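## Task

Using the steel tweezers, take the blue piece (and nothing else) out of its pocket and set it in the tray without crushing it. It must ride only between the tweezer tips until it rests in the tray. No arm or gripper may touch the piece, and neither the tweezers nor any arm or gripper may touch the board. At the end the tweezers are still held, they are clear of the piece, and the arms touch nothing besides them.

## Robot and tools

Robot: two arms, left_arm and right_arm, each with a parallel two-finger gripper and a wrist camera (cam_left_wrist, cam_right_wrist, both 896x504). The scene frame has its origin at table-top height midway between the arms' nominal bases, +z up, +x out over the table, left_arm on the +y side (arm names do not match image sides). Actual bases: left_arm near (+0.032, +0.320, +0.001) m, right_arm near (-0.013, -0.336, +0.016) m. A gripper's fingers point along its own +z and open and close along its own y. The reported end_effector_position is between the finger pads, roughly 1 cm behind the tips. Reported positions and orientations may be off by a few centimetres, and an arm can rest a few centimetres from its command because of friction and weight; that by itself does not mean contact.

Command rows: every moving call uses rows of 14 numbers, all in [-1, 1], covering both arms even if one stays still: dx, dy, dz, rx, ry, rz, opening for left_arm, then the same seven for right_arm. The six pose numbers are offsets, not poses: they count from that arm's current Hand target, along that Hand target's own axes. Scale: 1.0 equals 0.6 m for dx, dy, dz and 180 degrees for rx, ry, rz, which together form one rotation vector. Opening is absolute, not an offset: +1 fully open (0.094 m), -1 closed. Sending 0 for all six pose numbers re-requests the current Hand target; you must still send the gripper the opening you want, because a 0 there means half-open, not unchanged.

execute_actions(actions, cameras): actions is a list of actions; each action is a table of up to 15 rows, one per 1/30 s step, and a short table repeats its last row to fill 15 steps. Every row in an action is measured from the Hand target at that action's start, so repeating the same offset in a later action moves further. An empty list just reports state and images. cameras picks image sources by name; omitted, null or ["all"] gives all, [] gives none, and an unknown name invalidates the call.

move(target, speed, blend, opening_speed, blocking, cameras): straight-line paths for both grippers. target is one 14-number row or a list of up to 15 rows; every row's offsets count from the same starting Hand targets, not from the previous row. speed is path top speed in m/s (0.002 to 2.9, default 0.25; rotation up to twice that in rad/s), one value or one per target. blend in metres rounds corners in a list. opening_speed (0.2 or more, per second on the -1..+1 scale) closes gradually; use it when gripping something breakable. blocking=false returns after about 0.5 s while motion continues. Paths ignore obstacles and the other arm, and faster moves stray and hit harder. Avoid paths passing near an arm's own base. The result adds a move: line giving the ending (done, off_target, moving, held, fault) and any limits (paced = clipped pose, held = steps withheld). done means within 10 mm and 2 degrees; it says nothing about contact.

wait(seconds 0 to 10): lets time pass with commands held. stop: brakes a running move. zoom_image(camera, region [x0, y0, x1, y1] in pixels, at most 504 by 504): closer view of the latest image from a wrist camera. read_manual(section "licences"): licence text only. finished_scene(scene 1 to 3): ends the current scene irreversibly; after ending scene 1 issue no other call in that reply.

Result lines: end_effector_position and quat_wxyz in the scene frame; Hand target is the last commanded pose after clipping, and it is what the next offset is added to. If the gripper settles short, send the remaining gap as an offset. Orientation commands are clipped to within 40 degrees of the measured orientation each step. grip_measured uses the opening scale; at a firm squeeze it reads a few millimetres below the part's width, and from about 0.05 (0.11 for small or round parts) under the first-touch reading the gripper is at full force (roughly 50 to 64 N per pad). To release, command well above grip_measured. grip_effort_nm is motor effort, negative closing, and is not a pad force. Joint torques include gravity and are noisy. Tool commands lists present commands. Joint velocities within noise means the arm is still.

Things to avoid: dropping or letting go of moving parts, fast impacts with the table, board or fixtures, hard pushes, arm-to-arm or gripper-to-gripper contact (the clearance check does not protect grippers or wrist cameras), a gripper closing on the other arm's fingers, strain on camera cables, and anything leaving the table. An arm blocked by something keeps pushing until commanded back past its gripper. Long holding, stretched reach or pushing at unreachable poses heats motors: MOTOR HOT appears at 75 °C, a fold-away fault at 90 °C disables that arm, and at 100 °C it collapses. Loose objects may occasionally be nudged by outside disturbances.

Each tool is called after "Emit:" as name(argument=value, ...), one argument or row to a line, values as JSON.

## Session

Emit:
execute_actions(
  actions=[],
)

Scene clock: 0.00 s.
left_arm: end_effector_position=(+0.3006, +0.2946, +0.0841) grip_measured=+1.000 grip_effort_nm=n/a end_effector_quat_wxyz=(+0.527, -0.002, +0.837, -0.148) | right_arm: end_effector_position=(+0.1898, -0.3451, +0.1314) grip_measured=+1.000 grip_effort_nm=n/a end_effector_quat_wxyz=(+0.437, -0.055, +0.890, +0.122)
Joint positions: left_arm=[0.134 0.693 0.038 0.206 0.392 -0.094 0.094] | right_arm=[-0.728 0.559 0.405 -0.828 -0.784 -0.601 0.094]
Joint velocities: within noise
Joint torques (N m): no reading
Heat: left arm: 37 °C; right arm: 34 °C.
Hand target: left_arm +0.3029, +0.2943, +0.0906; +0.534, +0.001, +0.833, -0.148 | right_arm +0.1909, -0.3436, +0.1364; +0.444, -0.060, +0.885, +0.124
Tool commands: left_gripper/opening=+1.0 right_gripper/opening=+1.0
camera_calibration:
cam_left_wrist: T_world_to_cam=[[-0.184474, -0.941798, 0.281043, 0.300081], [-0.924378, 0.0691086, -0.375166, 0.293161], [0.333908, -0.328999, -0.883326, 0.180424], [0, 0, 0, 1]] pos_world=[0.266103, 0.321715, 0.185022]
cam_right_wrist: T_world_to_cam=[[0.199663, -0.972626, -0.118888, -0.365837], [-0.970113, -0.17914, -0.163676, 0.147394], [0.137898, 0.148015, -0.979324, 0.265477], [0, 0, 0, 1]] pos_world=[0.179424, -0.368712, 0.24062]

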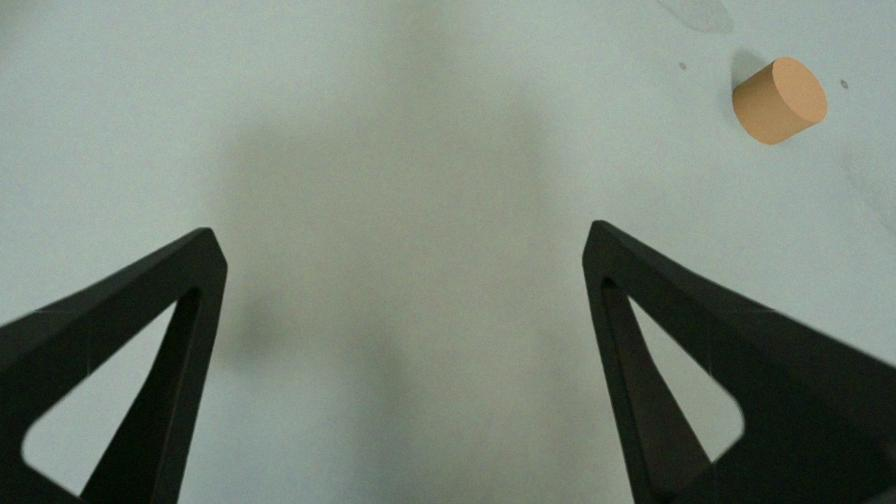

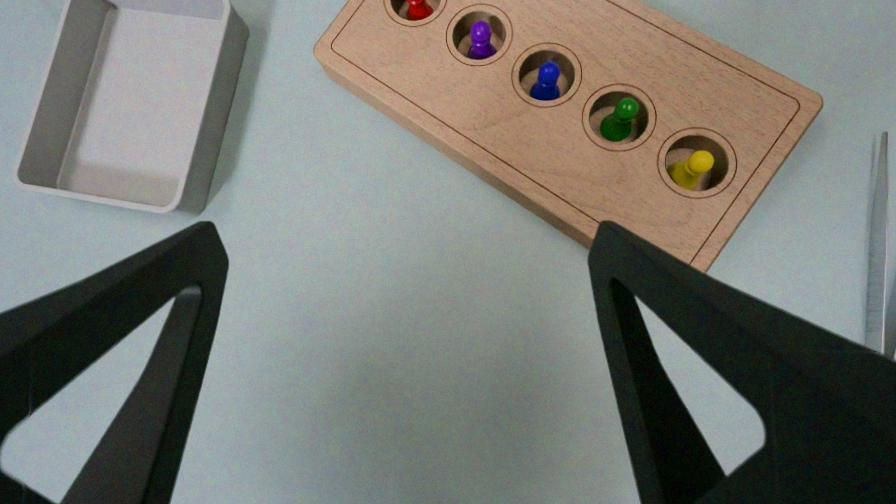

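Emit:
move(
  target=[0.0135,-0.6955,0.1257,0.436,-0.0987,0.1177,1,0.0128,-0.322,-0.007,0.088,0.018,0.001,0.0],
  speed=0.3,
)

Scene clock: 6.33 s.
left_arm: end_effector_position=(+0.3001, -0.1217, +0.1570) grip_measured=+1.000 grip_effort_nm=-0.007 end_effector_quat_wxyz=(+0.541, +0.451, +0.463, -0.539) | right_arm: end_effector_position=(+0.2201, -0.5203, +0.0925) grip_measured=+0.003 grip_effort_nm=-0.168 end_effector_quat_wxyz=(+0.413, +0.005, +0.911, +0.012)
Joint positions: left_arm=[-0.811 2.223 0.934 1.519 0.758 -0.171 0.094] | right_arm=[-1.095 1.326 0.608 -0.39 -0.743 -0.902 0.047]
Joint velocities: within noise
Joint torques (N m): left_arm=[-0.21 -9.98 5.18 2.07 0.06 0.03] | right_arm=[-0.62 -2.91 6.67 1.08 -0.54 -0.05]
Heat: left arm: 39 °C; right arm: 35 °C.
Hand target: left_arm +0.2995, -0.1247, +0.1564; +0.541, +0.455, +0.454, -0.542 | right_arm +0.2249, -0.5307, +0.1007; +0.423, -0.001, +0.906, -0.001
Off the commanded pose: left_arm 0.003 m, 1 deg | right_arm 0.014 m, 2 deg.
move: off_target (right_arm)
camera_calibration:
cam_left_wrist: T_world_to_cam=[[-0.999237, 0.0341175, 0.0189993, 0.291835], [0.00300159, 0.552188, -0.833715, 0.201339], [-0.0389355, -0.833022, -0.551869, 0.106501], [0, 0, 0, 1]] pos_world=[0.295154, -0.0324154, 0.221089]
cam_right_wrist: T_world_to_cam=[[-0.00123172, -0.999677, 0.0253765, -0.530101], [-0.996248, -0.000969372, -0.0865431, 0.230388], [0.0865398, -0.0253879, -0.995925, 0.171729], [0, 0, 0, 1]] pos_world=[0.21401, -0.525347, 0.20442]

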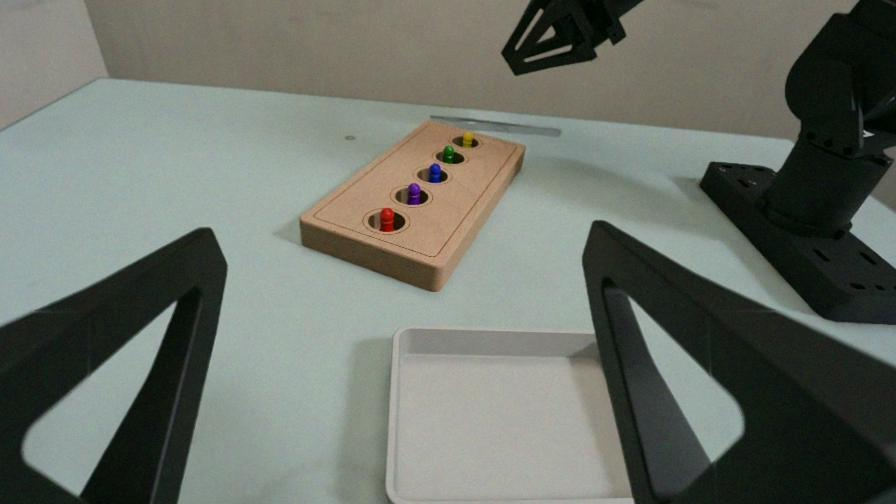

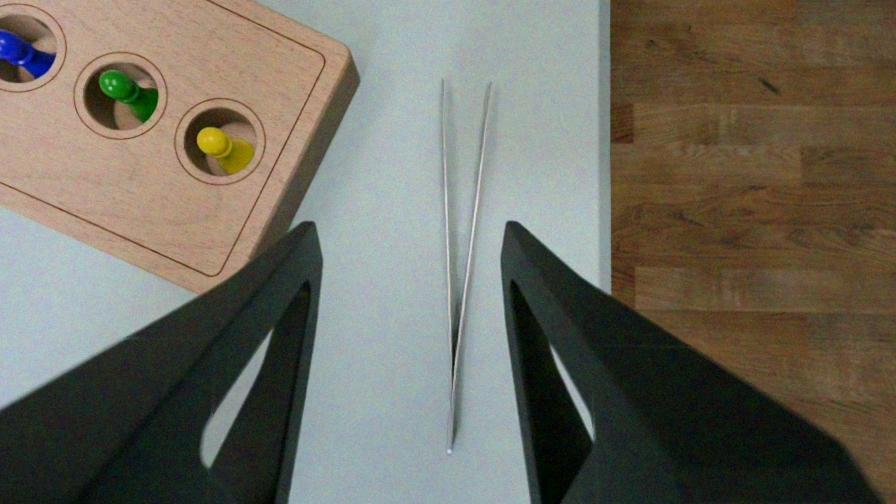

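Emit:
move(
  target=[0,0,0,0,0,0,1,0.0728,-0.0138,0.0653,0.0124,-0.0608,0.0096,-0.1],
  speed=0.15,
)

Emit:
zoom_image(
  camera="cam_left_wrist",
  region=[400, 80, 600, 200],
)

Scene clock: 9.70 s.
left_arm: end_effector_position=(+0.3000, -0.1217, +0.1570) grip_measured=+1.000 grip_effort_nm=-0.007 end_effector_quat_wxyz=(+0.541, +0.451, +0.462, -0.539) | right_arm: end_effector_position=(+0.2273, -0.5440, +0.0441) grip_measured=-0.097 grip_effort_nm=-0.164 end_effector_quat_wxyz=(+0.500, +0.019, +0.866, -0.024)
Joint positions: left_arm=[-0.811 2.223 0.934 1.519 0.758 -0.171 0.094] | right_arm=[-1.17 1.605 0.391 0.309 -0.883 -0.802 0.042]
Joint velocities: within noise
Joint torques (N m): left_arm=[-0.1 -9.87 5.11 2.05 0.07 0.02] | right_arm=[-0.55 -3.55 2.39 1.35 -0.75 0.02]
Heat: left arm: 39 °C; right arm: 35 °C.
Hand target: left_arm +0.2995, -0.1247, +0.1564; +0.541, +0.455, +0.454, -0.542 | right_arm +0.2268, -0.5390, +0.0420; +0.507, +0.021, +0.862, -0.012
Off the commanded pose: left_arm 0.003 m, 1 deg | right_arm 0.005 m, 2 deg.
move: done
camera_calibration:
cam_left_wrist: T_world_to_cam=[[-0.999212, 0.0348915, 0.0189234, 0.291769], [0.00349726, 0.552282, -0.83365, 0.201181], [-0.0395384, -0.832927, -0.551969, 0.1067], [0, 0, 0, 1]] pos_world=[0.295054, -0.0324157, 0.221089]
cam_right_wrist: T_world_to_cam=[[-0.0687508, -0.995013, 0.0722621, -0.536722], [-0.959039, 0.0459651, -0.279521, 0.25896], [0.274806, -0.0885195, -0.957416, 0.0434675], [0, 0, 0, 1]] pos_world=[0.199508, -0.542101, 0.152786]

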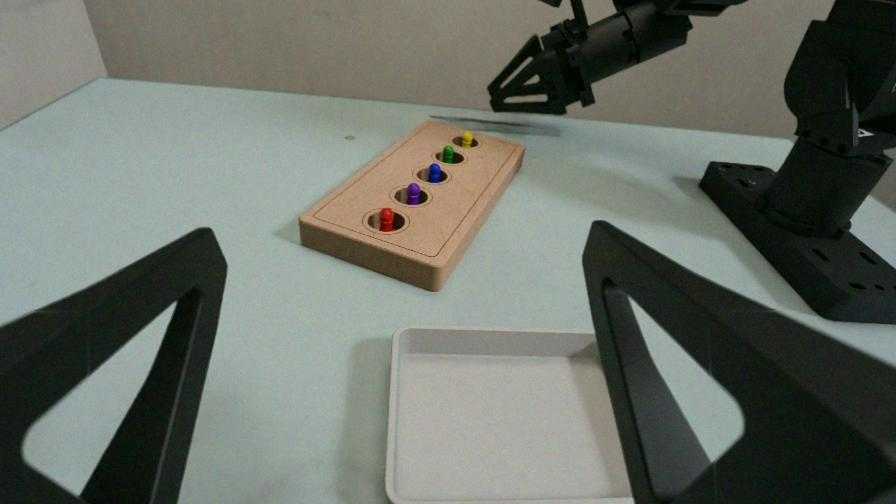

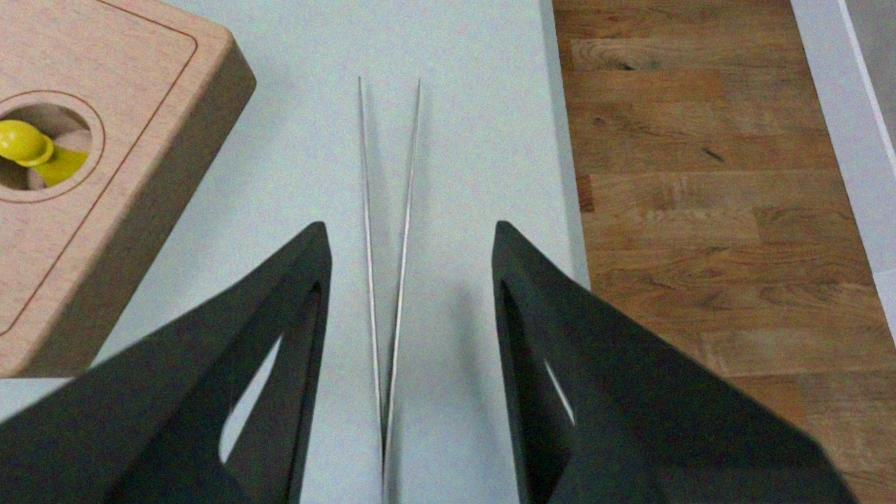

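Scaled by 2.520 from the camera's 896x504 image, which has a finer 1280x720 frame.

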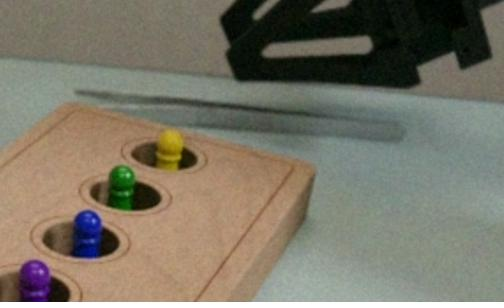

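Emit:
move(
  target=[0,0,0,0,0,0,1,0.0398,0.0125,0.0193,0,0,0,-0.1],
  speed=0.07,
)

Emit:
zoom_image(
  camera="cam_left_wrist",
  region=[400, 80, 600, 200],
)

Scene clock: 12.30 s.
left_arm: end_effector_position=(+0.3000, -0.1217, +0.1570) grip_measured=+1.000 grip_effort_nm=-0.002 end_effector_quat_wxyz=(+0.541, +0.451, +0.462, -0.539) | right_arm: end_effector_position=(+0.2253, -0.5372, +0.0184) grip_measured=-0.097 grip_effort_nm=-0.178 end_effector_quat_wxyz=(+0.504, +0.020, +0.863, -0.022)
Joint positions: left_arm=[-0.811 2.223 0.934 1.519 0.758 -0.171 0.094] | right_arm=[-1.17 1.743 0.331 0.516 -0.89 -0.791 0.042]
Joint velocities: within noise
Joint torques (N m): left_arm=[-0.09 -9.89 5.16 2.08 0.07 0.02] | right_arm=[0.24 -3.73 1.66 1.39 -0.61 0.04]
Heat: left arm: 39 °C; right arm: 35 °C.
Hand target: left_arm +0.2995, -0.1247, +0.1564; +0.541, +0.455, +0.454, -0.542 | right_arm +0.2257, -0.5314, +0.0155; +0.507, +0.021, +0.862, -0.012
Off the commanded pose: left_arm 0.003 m, 1 deg | right_arm 0.006 m, 1 deg.
move: done
camera_calibration:
cam_left_wrist: T_world_to_cam=[[-0.999212, 0.0348915, 0.0189234, 0.291769], [0.00349726, 0.552282, -0.83365, 0.201181], [-0.0395384, -0.832927, -0.551969, 0.1067], [0, 0, 0, 1]] pos_world=[0.295054, -0.0324157, 0.221089]
cam_right_wrist: T_world_to_cam=[[-0.0707094, -0.995206, 0.0675712, -0.527827], [-0.956269, 0.0483573, -0.288463, 0.250394], [0.283812, -0.0850133, -0.955104, 0.0198883], [0, 0, 0, 1]] pos_world=[0.196477, -0.535714, 0.126891]

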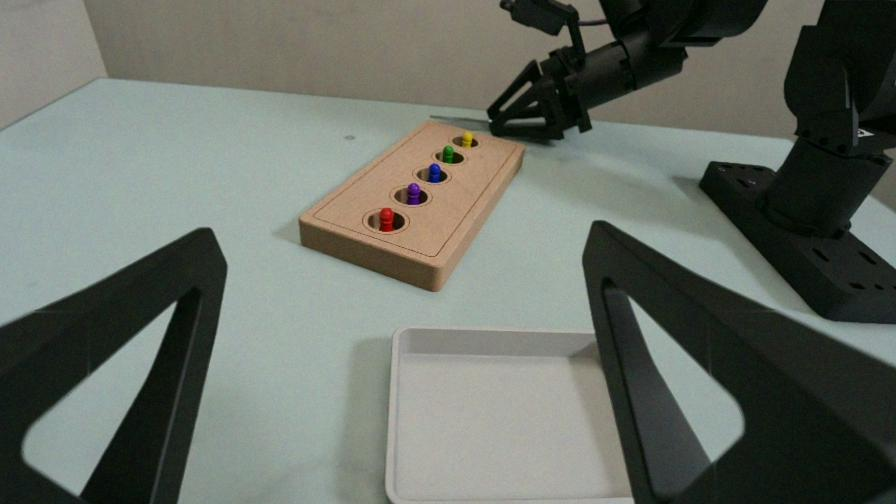

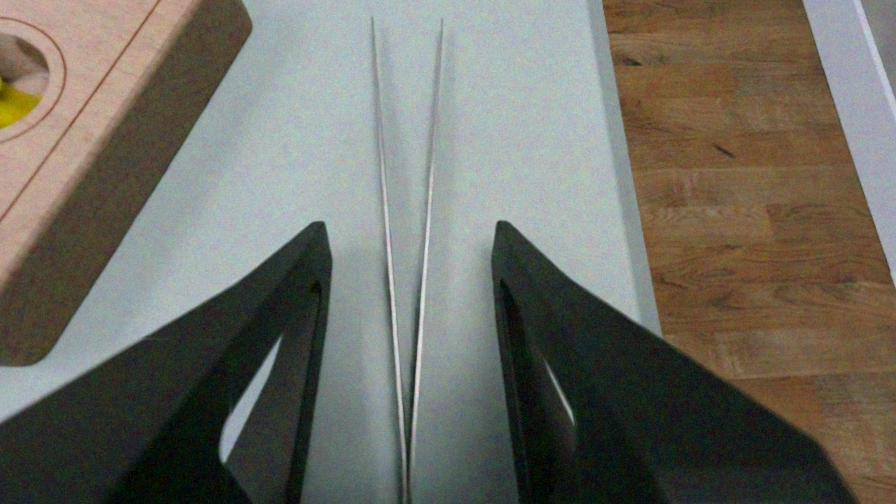

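Scaled by 2.520 from the camera's 896x504 image, which has a finer 1280x720 frame.

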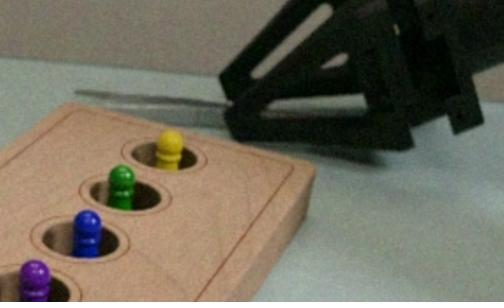

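Emit:
move(
  target=[0,0,0,0,0,0,1,0.003,0,0.0016,0,0,0,-0.79],
  speed=0.05,
  opening_speed=0.8,
  cameras=["cam_right_wrist"],
)

Scene clock: 14.33 s.
left_arm: end_effector_position=(+0.3000, -0.1217, +0.1570) grip_measured=+1.000 grip_effort_nm=-0.002 end_effector_quat_wxyz=(+0.541, +0.451, +0.462, -0.539) | right_arm: end_effector_position=(+0.2257, -0.5380, +0.0170) grip_measured=-0.786 grip_effort_nm=-0.217 end_effector_quat_wxyz=(+0.505, +0.020, +0.863, -0.023)
Joint positions: left_arm=[-0.811 2.223 0.934 1.519 0.758 -0.171 0.094] | right_arm=[-1.17 1.756 0.331 0.533 -0.89 -0.789 0.01]
Joint velocities: within noise
Joint torques (N m): left_arm=[-0.17 -9.87 5.15 2.05 0.09 0.03] | right_arm=[0.21 -3.75 1.51 1.34 -0.61 0.03]
Heat: left arm: 39 °C; right arm: 35 °C.
Hand target: left_arm +0.2995, -0.1247, +0.1564; +0.541, +0.455, +0.454, -0.542 | right_arm +0.2257, -0.5314, +0.0135; +0.507, +0.021, +0.862, -0.012
Off the commanded pose: left_arm 0.003 m, 1 deg | right_arm 0.008 m, 1 deg.
move: done
camera_calibration:
cam_right_wrist: T_world_to_cam=[[-0.0711597, -0.994995, 0.0701491, -0.52833], [-0.955671, 0.0478651, -0.29052, 0.250075], [0.285708, -0.0877128, -0.954294, 0.016531], [0, 0, 0, 1]] pos_world=[0.196671, -0.536206, 0.125489]
Images, in order (width x height): cam_right_wrist 896x504.

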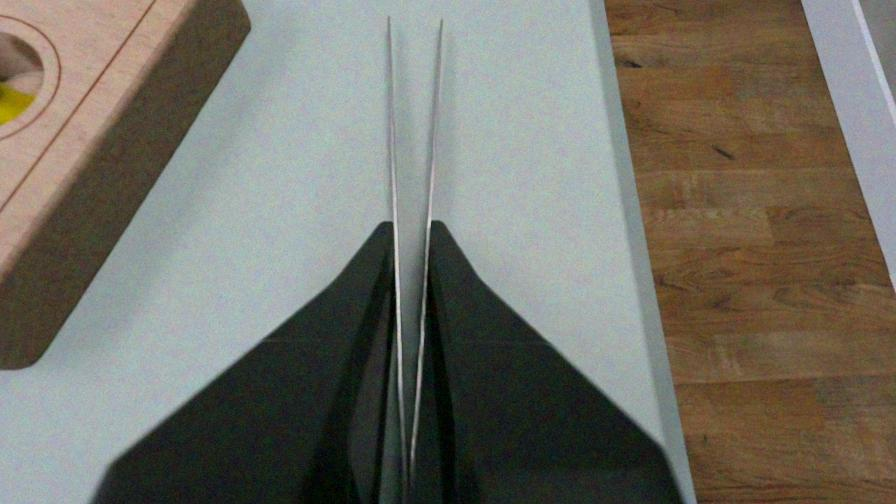

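Emit:
move(
  target=[0,0,0,0,0,0,1,-0.0583,0,-0.0323,0,0,0,-0.805],
  speed=0.1,
  cameras=["cam_right_wrist"],
)

Scene clock: 17.90 s.
left_arm: end_effector_position=(+0.2999, -0.1218, +0.1569) grip_measured=+1.000 grip_effort_nm=-0.012 end_effector_quat_wxyz=(+0.540, +0.451, +0.462, -0.539) | right_arm: end_effector_position=(+0.2209, -0.5268, +0.0424) grip_measured=-0.801 grip_effort_nm=-0.227 end_effector_quat_wxyz=(+0.498, +0.034, +0.867, -0.005)
Joint positions: left_arm=[-0.811 2.223 0.934 1.519 0.759 -0.171 0.094] | right_arm=[-1.17 1.551 0.34 0.281 -0.89 -0.778 0.009]
Joint velocities: within noise
Joint torques (N m): left_arm=[-0.18 -9.98 5.18 2.04 0.05 0.03] | right_arm=[0.27 -5.82 5.01 0.94 -0.62 -0.07]
Heat: left arm: 38 °C; right arm: 35 °C.
Hand target: left_arm +0.2995, -0.1247, +0.1563; +0.541, +0.455, +0.454, -0.542 | right_arm +0.2257, -0.5314, +0.0534; +0.507, +0.021, +0.862, -0.012
Off the commanded pose: left_arm 0.003 m, 1 deg | right_arm 0.013 m, 2 deg.
move: off_target (right_arm)
camera_calibration:
cam_right_wrist: T_world_to_cam=[[-0.0761001, -0.996785, 0.0250717, -0.51722], [-0.959562, 0.0663776, -0.273559, 0.262235], [0.271015, -0.0448757, -0.961529, 0.0691717], [0, 0, 0, 1]] pos_world=[0.193524, -0.52986, 0.151215]
Images, in order (width x height): cam_right_wrist 896x504.

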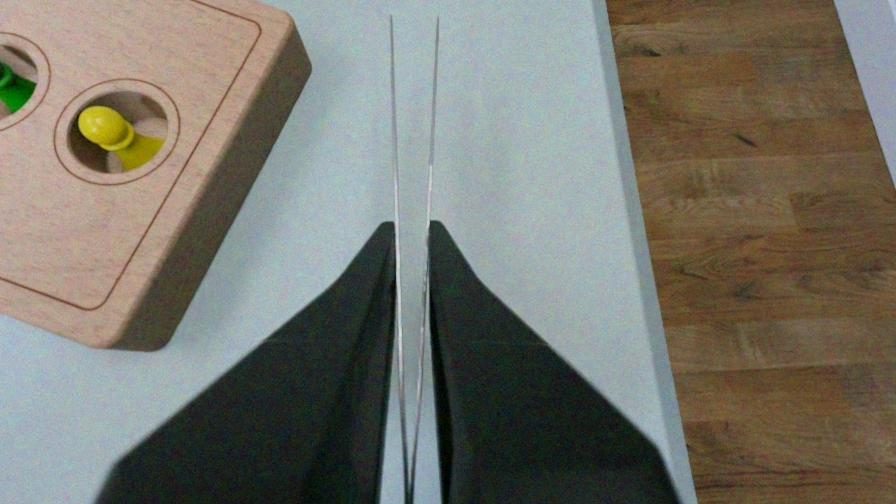

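Emit:
move(
  target=[
    [0,0,0,0,0,0,1,-0.1407,0.0333,-0.0798,-0.003,0.085,-0.004,-0.805],
    [0,0,0,0,0,0,1,-0.146,0.2705,-0.0514,-0.0095,0.2546,-0.0125,-0.805],
  ],
  speed=0.15,
  blend=0.02,
)

Emit:
zoom_image(
  camera="cam_left_wrist",
  region=[360, 80, 520, 204],
)

Emit:
zoom_image(
  camera="cam_right_wrist",
  region=[320, 0, 560, 140],
)

Scene clock: 22.10 s.
left_arm: end_effector_position=(+0.2999, -0.1218, +0.1569) grip_measured=+1.000 grip_effort_nm=-0.002 end_effector_quat_wxyz=(+0.540, +0.451, +0.462, -0.539) | right_arm: end_effector_position=(+0.2442, -0.3696, +0.1383) grip_measured=-0.801 grip_effort_nm=-0.227 end_effector_quat_wxyz=(+0.128, -0.001, +0.992, +0.004)
Joint positions: left_arm=[-0.811 2.223 0.934 1.519 0.759 -0.171 0.094] | right_arm=[-0.168 1.283 1.017 -1.054 -0.051 -0.163 0.009]
Joint velocities: within noise
Joint torques (N m): left_arm=[-0.14 -9.84 5.2 2.05 0.07 0.04] | right_arm=[0.5 -2.97 7.23 0.42 0.03 0.05]
Heat: left arm: 38 °C; right arm: 35 °C.
Hand target: left_arm +0.2995, -0.1247, +0.1563; +0.541, +0.455, +0.454, -0.542 | right_arm +0.2491, -0.3703, +0.1452; +0.131, +0.000, +0.991, +0.000
Off the commanded pose: left_arm 0.003 m, 1 deg | right_arm 0.008 m, 1 deg.
move: done
camera_calibration:
cam_left_wrist: T_world_to_cam=[[-0.999196, 0.035274, 0.0190722, 0.291746], [0.00359874, 0.552578, -0.833454, 0.201034], [-0.0399382, -0.832714, -0.55226, 0.106834], [0, 0, 0, 1]] pos_world=[0.295054, -0.0324159, 0.220989]
cam_right_wrist: T_world_to_cam=[[0.0293548, -0.998914, 0.0361909, -0.389324], [-0.87345, -0.00802918, 0.486848, 0.146682], [-0.486028, -0.0459023, -0.872737, 0.33438], [0, 0, 0, 1]] pos_world=[0.302066, -0.372375, 0.234504]

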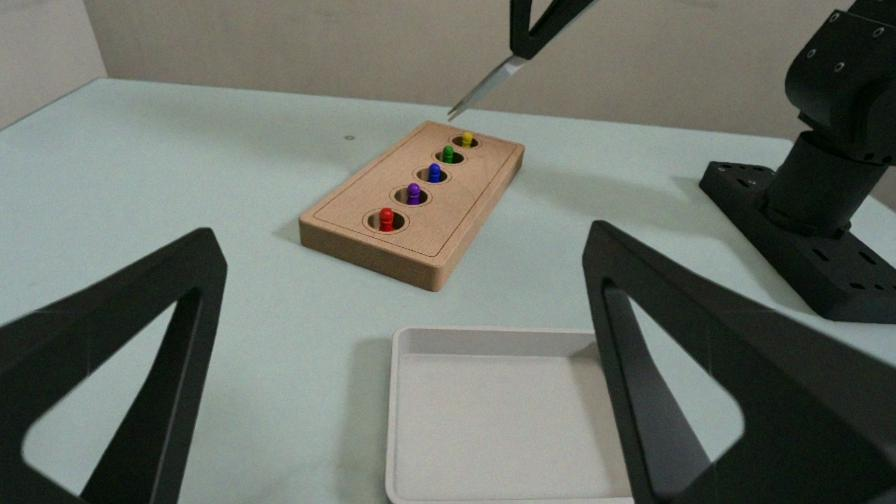

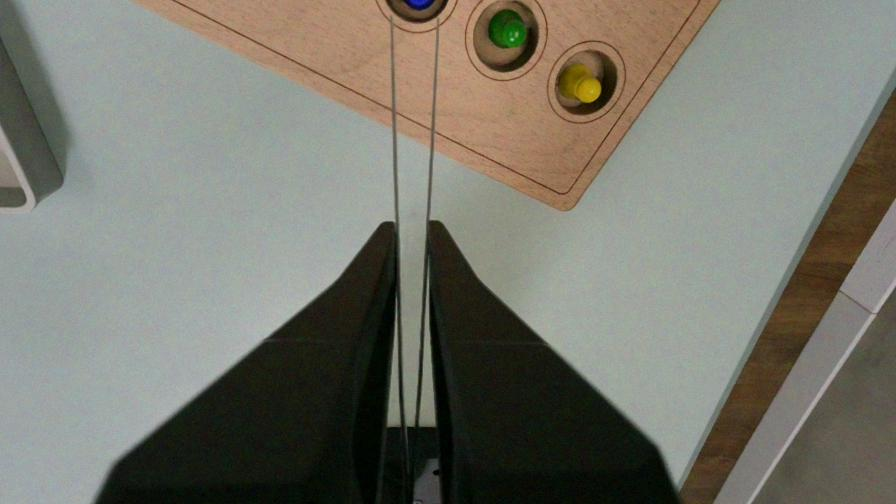

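Scaled by 3.150 from the camera's 896x504 image, which has a finer 1280x720 frame.

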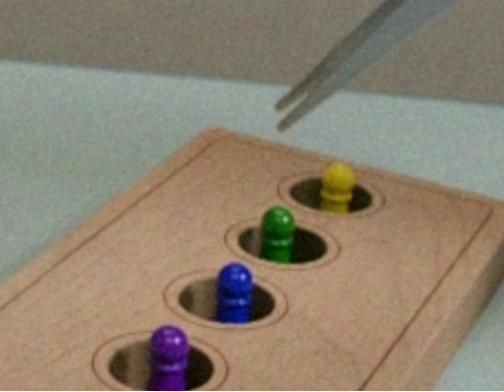

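Scaled by 2.100 from the camera's 896x504 image, which has a finer 1280x720 frame.

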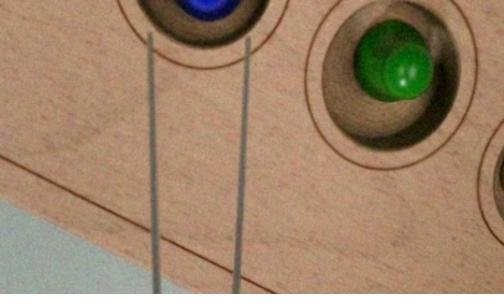

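Emit:
move(
  target=[0,0,0,0,0,0,1,0.003,0,0.0475,0,0,0,-0.805],
  speed=0.1,
)

Emit:
zoom_image(
  camera="cam_left_wrist",
  region=[380, 110, 500, 204],
)

Emit:
zoom_image(
  camera="cam_right_wrist",
  region=[340, 0, 500, 100],
)

Scene clock: 25.40 s.
left_arm: end_effector_position=(+0.2999, -0.1218, +0.1569) grip_measured=+1.000 grip_effort_nm=-0.002 end_effector_quat_wxyz=(+0.540, +0.451, +0.462, -0.539) | right_arm: end_effector_position=(+0.2524, -0.3712, +0.1215) grip_measured=-0.801 grip_effort_nm=-0.232 end_effector_quat_wxyz=(+0.131, +0.001, +0.991, +0.003)
Joint positions: left_arm=[-0.811 2.223 0.934 1.519 0.759 -0.171 0.094] | right_arm=[-0.168 1.315 0.972 -0.97 -0.049 -0.158 0.009]
Joint velocities: within noise
Joint torques (N m): left_arm=[-0.1 -9.87 5.15 2.06 0.06 0.02] | right_arm=[0.87 -3.36 4.1 0.81 0.02 0.05]
Heat: left arm: 38 °C; right arm: 36 °C.
Hand target: left_arm +0.2995, -0.1247, +0.1563; +0.541, +0.455, +0.454, -0.542 | right_arm +0.2548, -0.3702, +0.1174; +0.132, +0.000, +0.991, +0.000
Off the commanded pose: left_arm 0.003 m, 1 deg | right_arm 0.005 m, 0 deg.
move: done
camera_calibration:
cam_left_wrist: T_world_to_cam=[[-0.999196, 0.035274, 0.0190722, 0.291746], [0.00359874, 0.552578, -0.833454, 0.201034], [-0.0399382, -0.832714, -0.55226, 0.106834], [0, 0, 0, 1]] pos_world=[0.295054, -0.0324159, 0.220989]
cam_right_wrist: T_world_to_cam=[[0.0243404, -0.999004, 0.0373964, -0.389403], [-0.876473, -0.00333285, 0.48144, 0.165059], [-0.480836, -0.0444954, -0.875681, 0.323203], [0, 0, 0, 1]] pos_world=[0.309555, -0.374084, 0.218119]

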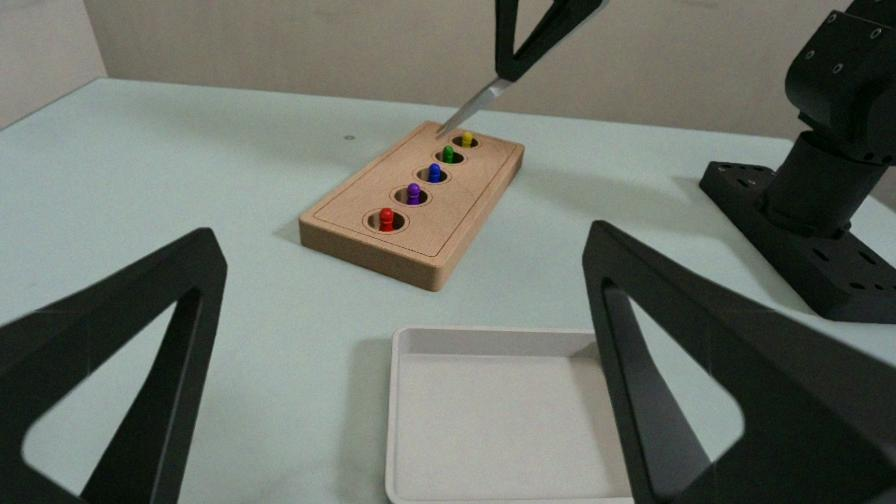

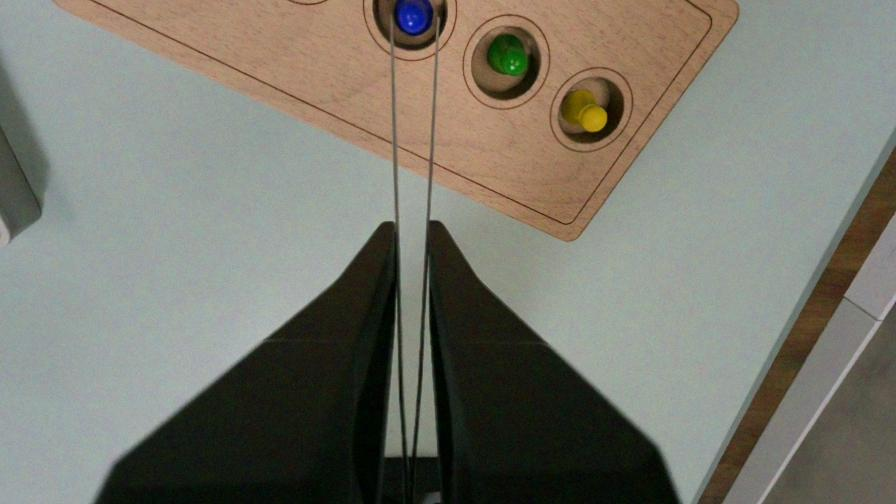

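Scaled by 4.200 from the camera's 896x504 image, which has a finer 1280x720 frame.

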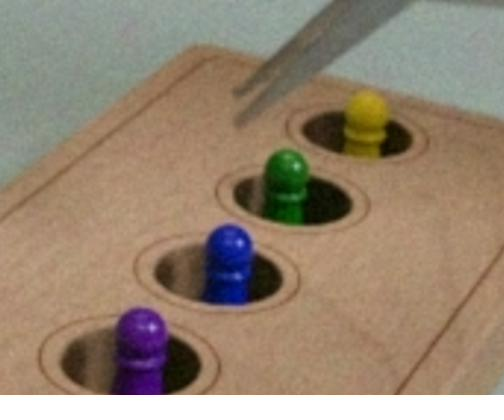

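Scaled by 3.150 from the camera's 896x504 image, which has a finer 1280x720 frame.

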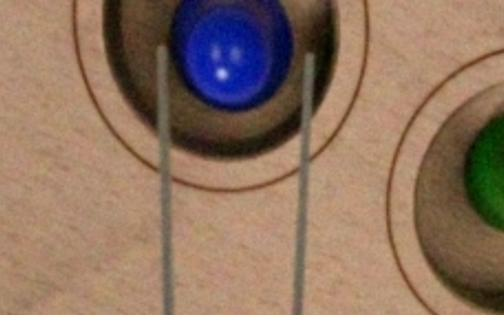

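Emit:
move(
  target=[0,0,0,0,0,0,1,0.0104,0.001,0.0386,0,0,0,-0.805],
  speed=0.1,
)

Emit:
zoom_image(
  camera="cam_left_wrist",
  region=[380, 110, 500, 204],
)

Emit:
zoom_image(
  camera="cam_right_wrist",
  region=[340, 0, 500, 100],
)

Scene clock: 28.33 s.
left_arm: end_effector_position=(+0.2999, -0.1218, +0.1569) grip_measured=+1.000 grip_effort_nm=-0.002 end_effector_quat_wxyz=(+0.540, +0.451, +0.462, -0.539) | right_arm: end_effector_position=(+0.2531, -0.3701, +0.0979) grip_measured=-0.801 grip_effort_nm=-0.222 end_effector_quat_wxyz=(+0.131, +0.001, +0.991, +0.004)
Joint positions: left_arm=[-0.811 2.223 0.934 1.519 0.759 -0.171 0.094] | right_arm=[-0.163 1.33 0.888 -0.87 -0.049 -0.155 0.009]
Joint velocities: within noise
Joint torques (N m): left_arm=[-0.09 -9.94 5.19 2.07 0.07 0.02] | right_arm=[0.7 -3.33 3.99 0.8 0.02 0.05]
Heat: left arm: 38 °C; right arm: 36 °C.
Hand target: left_arm +0.2995, -0.1247, +0.1563; +0.541, +0.455, +0.454, -0.542 | right_arm +0.2548, -0.3696, +0.0933; +0.132, +0.000, +0.991, +0.000
Off the commanded pose: left_arm 0.003 m, 1 deg | right_arm 0.005 m, 0 deg.
move: done
camera_calibration:
cam_left_wrist: T_world_to_cam=[[-0.999196, 0.035274, 0.0190722, 0.291746], [0.00359874, 0.552578, -0.833454, 0.201034], [-0.0399382, -0.832714, -0.55226, 0.106834], [0, 0, 0, 1]] pos_world=[0.295054, -0.0324159, 0.220989]
cam_right_wrist: T_world_to_cam=[[0.0261601, -0.998961, 0.0373199, -0.387965], [-0.877137, -0.00502962, 0.480215, 0.176756], [-0.479528, -0.0452971, -0.876357, 0.302302], [0, 0, 0, 1]] pos_world=[0.310151, -0.37298, 0.194522]

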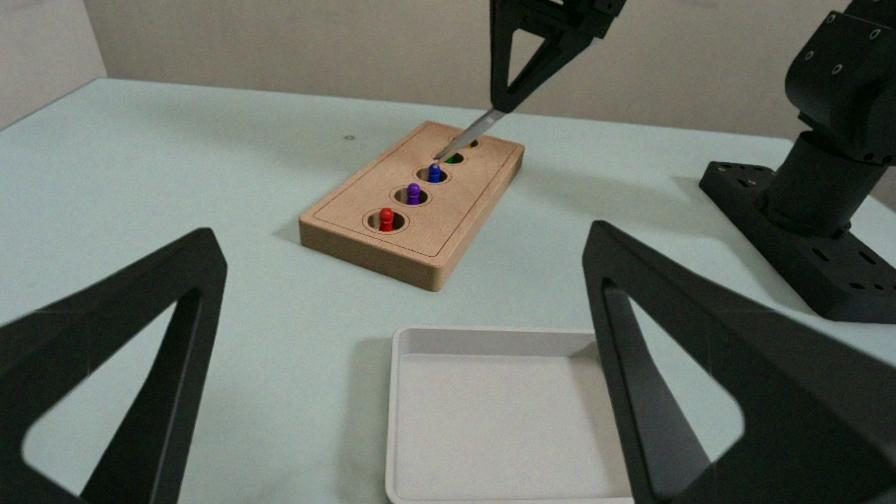

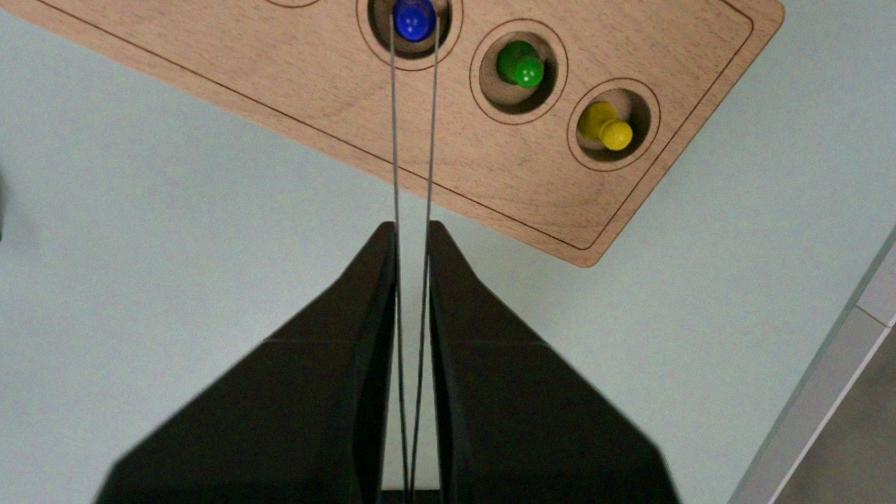

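Scaled by 4.200 from the camera's 896x504 image, which has a finer 1280x720 frame.

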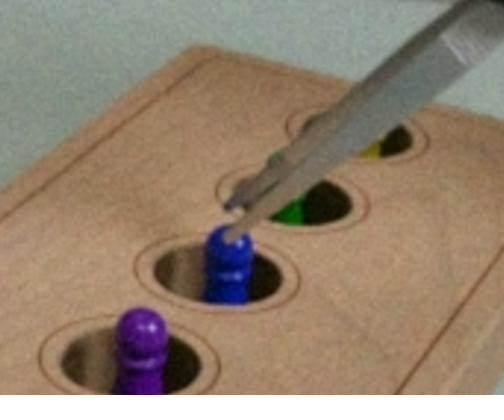

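Scaled by 3.150 from the camera's 896x504 image, which has a finer 1280x720 frame.

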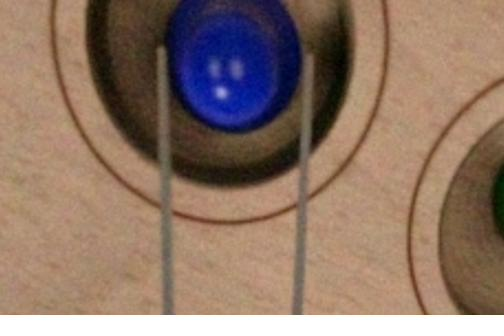

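Emit:
move(
  target=[0,0,0,0,0,0,1,0.0068,0.0012,0.0188,0,0,0,-0.805],
  speed=0.06,
)

Emit:
zoom_image(
  camera="cam_left_wrist",
  region=[380, 110, 500, 204],
)

Emit:
zoom_image(
  camera="cam_right_wrist",
  region=[340, 0, 500, 100],
)

Scene clock: 30.63 s.
left_arm: end_effector_position=(+0.2999, -0.1218, +0.1569) grip_measured=+1.000 grip_effort_nm=0.002 end_effector_quat_wxyz=(+0.540, +0.451, +0.462, -0.539) | right_arm: end_effector_position=(+0.2525, -0.3702, +0.0863) grip_measured=-0.801 grip_effort_nm=-0.227 end_effector_quat_wxyz=(+0.132, +0.002, +0.991, +0.003)
Joint positions: left_arm=[-0.811 2.223 0.934 1.519 0.759 -0.171 0.094] | right_arm=[-0.163 1.338 0.846 -0.818 -0.048 -0.153 0.009]
Joint velocities: within noise
Joint torques (N m): left_arm=[-0.16 -9.83 5.2 2.09 0.05 0.02] | right_arm=[0.92 -3.29 3.9 0.82 0.03 0.05]
Heat: left arm: 38 °C; right arm: 36 °C.
Hand target: left_arm +0.2995, -0.1247, +0.1563; +0.541, +0.455, +0.454, -0.542 | right_arm +0.2539, -0.3689, +0.0814; +0.132, +0.000, +0.991, +0.000
Off the commanded pose: left_arm 0.003 m, 1 deg | right_arm 0.005 m, 0 deg.
move: done
camera_calibration:
cam_left_wrist: T_world_to_cam=[[-0.999196, 0.035274, 0.0190722, 0.291746], [0.00359874, 0.552578, -0.833454, 0.201034], [-0.0399382, -0.832714, -0.55226, 0.106834], [0, 0, 0, 1]] pos_world=[0.295054, -0.0324159, 0.220989]
cam_right_wrist: T_world_to_cam=[[0.0237958, -0.999006, 0.0377035, -0.386978], [-0.877798, -0.00282988, 0.479023, 0.182905], [-0.47844, -0.0444948, -0.876992, 0.291964], [0, 0, 0, 1]] pos_world=[0.309449, -0.373085, 0.183025]

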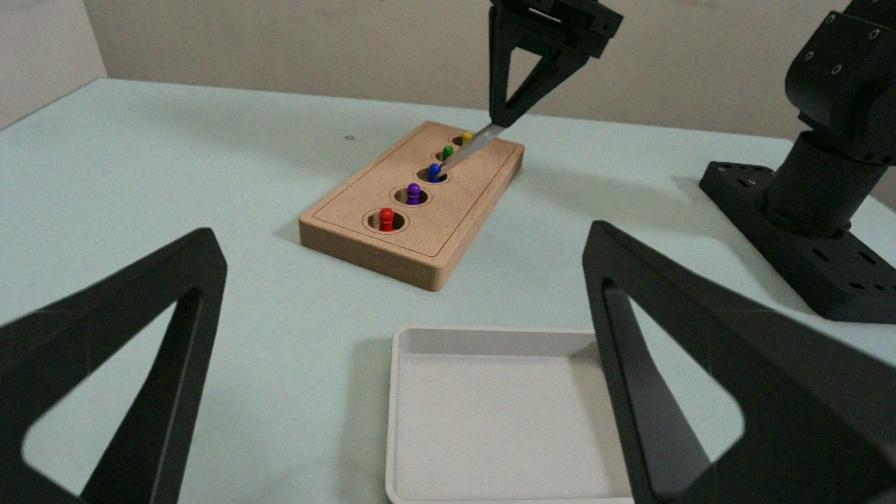

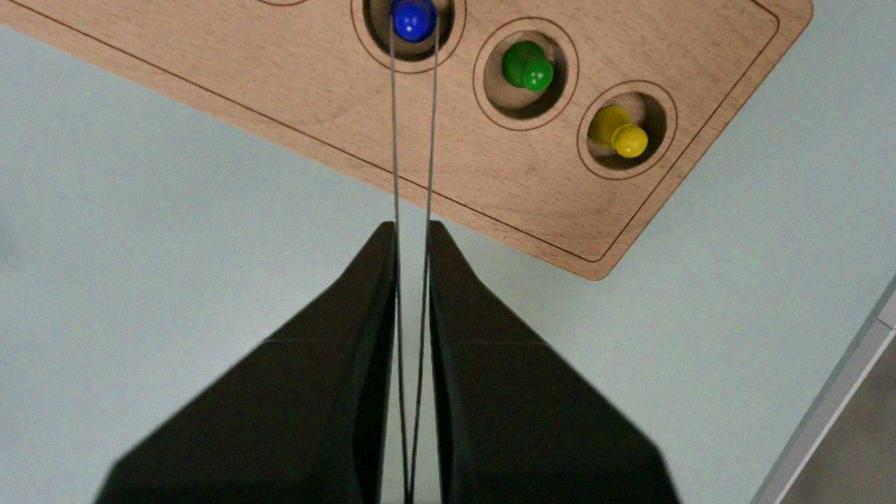

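Scaled by 4.200 from the camera's 896x504 image, which has a finer 1280x720 frame.

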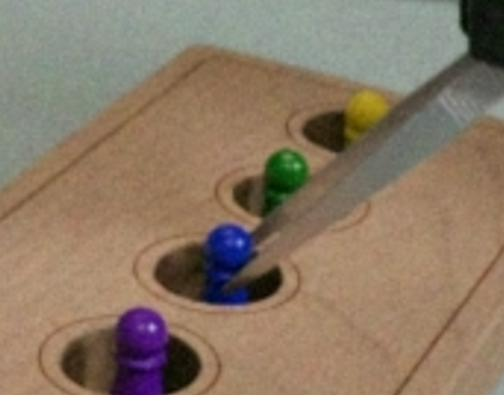

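Scaled by 3.150 from the camera's 896x504 image, which has a finer 1280x720 frame.

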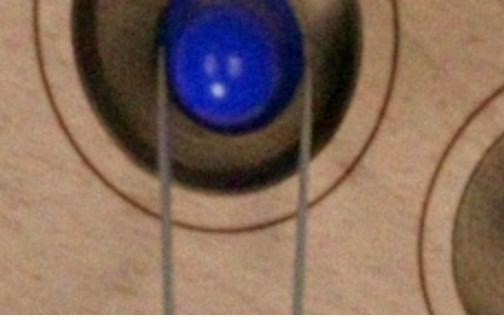

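Emit:
move(
  target=[0,0,0,0,0,0,1,0,0,0,0,0,0,-0.852],
  speed=0.06,
  opening_speed=0.2,
)

Emit:
zoom_image(
  camera="cam_left_wrist",
  region=[380, 110, 500, 204],
)

Emit:
zoom_image(
  camera="cam_right_wrist",
  region=[340, 0, 500, 100],
)

Scene clock: 32.07 s.
left_arm: end_effector_position=(+0.2999, -0.1218, +0.1569) grip_measured=+1.000 grip_effort_nm=-0.002 end_effector_quat_wxyz=(+0.540, +0.451, +0.462, -0.539) | right_arm: end_effector_position=(+0.2527, -0.3702, +0.0863) grip_measured=-0.846 grip_effort_nm=-0.330 end_effector_quat_wxyz=(+0.132, +0.002, +0.991, +0.003)
Joint positions: left_arm=[-0.811 2.223 0.934 1.519 0.759 -0.171 0.094] | right_arm=[-0.163 1.338 0.846 -0.818 -0.048 -0.153 0.007]
Joint velocities: within noise
Joint torques (N m): left_arm=[-0.21 -9.81 5.19 2.07 0.07 0.03] | right_arm=[0.94 -3.3 3.9 0.83 0.02 0.05]
Heat: left arm: 38 °C; right arm: 35 °C.
Hand target: left_arm +0.2995, -0.1247, +0.1563; +0.541, +0.455, +0.454, -0.542 | right_arm +0.2539, -0.3689, +0.0814; +0.132, +0.000, +0.991, +0.000
Off the commanded pose: left_arm 0.003 m, 1 deg | right_arm 0.005 m, 0 deg.
move: done
camera_calibration:
cam_left_wrist: T_world_to_cam=[[-0.999196, 0.035274, 0.0190722, 0.291746], [0.00359874, 0.552578, -0.833454, 0.201034], [-0.0399382, -0.832714, -0.55226, 0.106834], [0, 0, 0, 1]] pos_world=[0.295054, -0.0324159, 0.220989]
cam_right_wrist: T_world_to_cam=[[0.0237266, -0.999001, 0.0378563, -0.386989], [-0.878186, -0.00273205, 0.478311, 0.183229], [-0.47773, -0.0445936, -0.877374, 0.291914], [0, 0, 0, 1]] pos_world=[0.309548, -0.373085, 0.183127]

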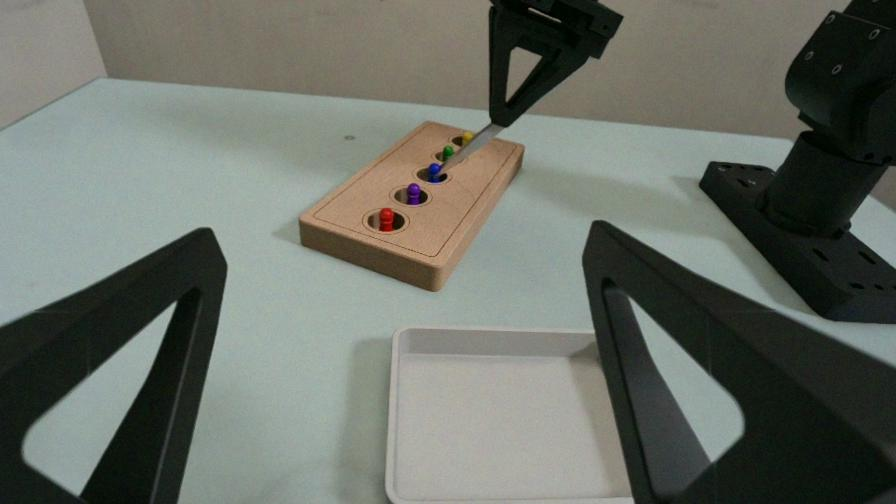

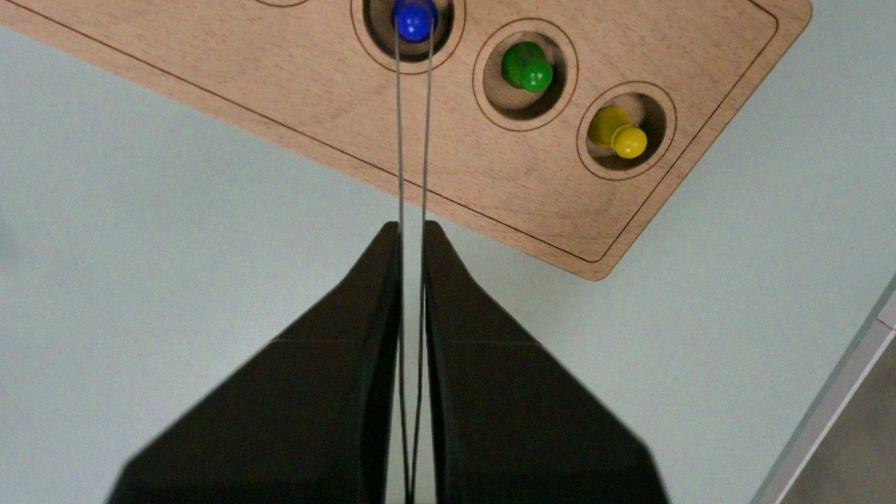

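Scaled by 4.200 from the camera's 896x504 image, which has a finer 1280x720 frame.

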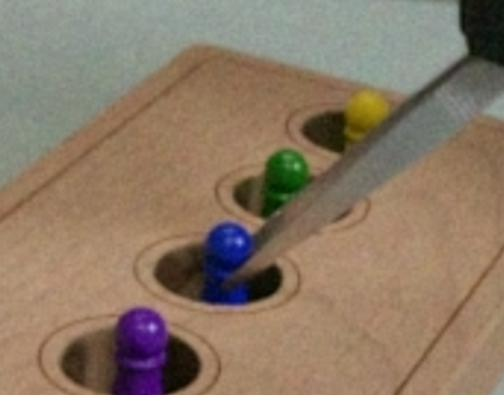

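Scaled by 3.150 from the camera's 896x504 image, which has a finer 1280x720 frame.

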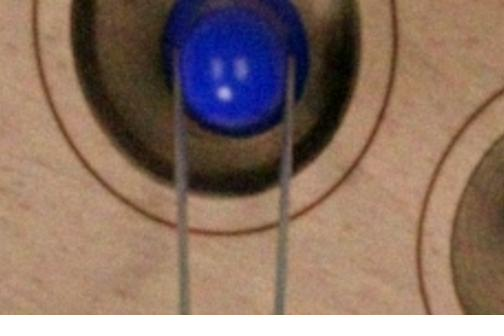

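Emit:
move(
  target=[0,0,0,0,0,0,1,-0.0259,0,-0.0966,0,0,0,-0.852],
  speed=0.12,
  cameras=["cam_left_wrist"],
)

Scene clock: 33.97 s.
left_arm: end_effector_position=(+0.2999, -0.1218, +0.1569) grip_measured=+1.000 grip_effort_nm=-0.002 end_effector_quat_wxyz=(+0.540, +0.451, +0.462, -0.539) | right_arm: end_effector_position=(+0.2495, -0.3697, +0.1282) grip_measured=-0.846 grip_effort_nm=-0.330 end_effector_quat_wxyz=(+0.114, +0.002, +0.993, +0.006)
Joint positions: left_arm=[-0.811 2.223 0.934 1.519 0.759 -0.171 0.094] | right_arm=[-0.163 1.332 1.019 -1.033 -0.048 -0.153 0.007]
Joint velocities: within noise
Joint torques (N m): left_arm=[-0.2 -9.99 5.16 2.07 0.08 0.01] | right_arm=[0.9 -5.86 6.84 0.36 0.02 0.05]
Heat: left arm: 38 °C; right arm: 36 °C.
Hand target: left_arm +0.2995, -0.1247, +0.1563; +0.541, +0.455, +0.454, -0.542 | right_arm +0.2537, -0.3689, +0.1414; +0.132, +0.000, +0.991, +0.000
Off the commanded pose: left_arm 0.003 m, 1 deg | right_arm 0.014 m, 2 deg.
move: off_target (right_arm)
camera_calibration:
cam_left_wrist: T_world_to_cam=[[-0.999196, 0.035274, 0.0190722, 0.291746], [0.00359874, 0.552578, -0.833454, 0.201034], [-0.0399382, -0.832714, -0.55226, 0.106834], [0, 0, 0, 1]] pos_world=[0.295054, -0.0324159, 0.220989]
Images, in order (width x height): cam_left_wrist 896x504.

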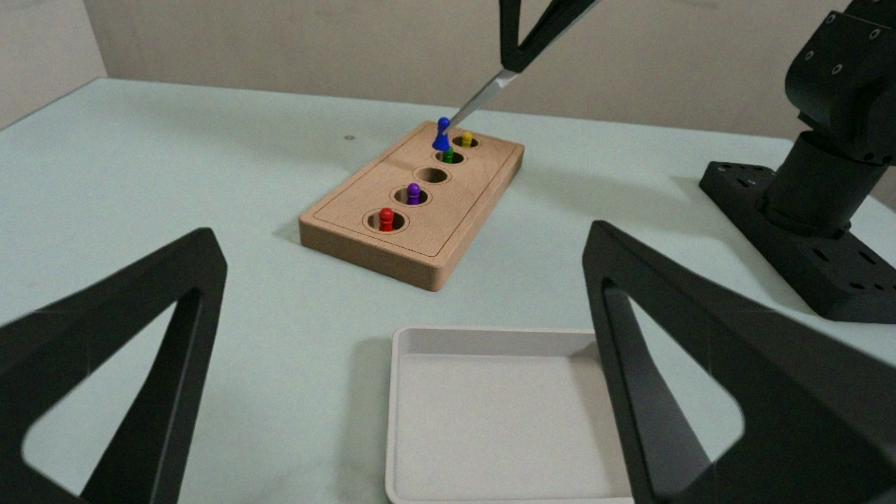

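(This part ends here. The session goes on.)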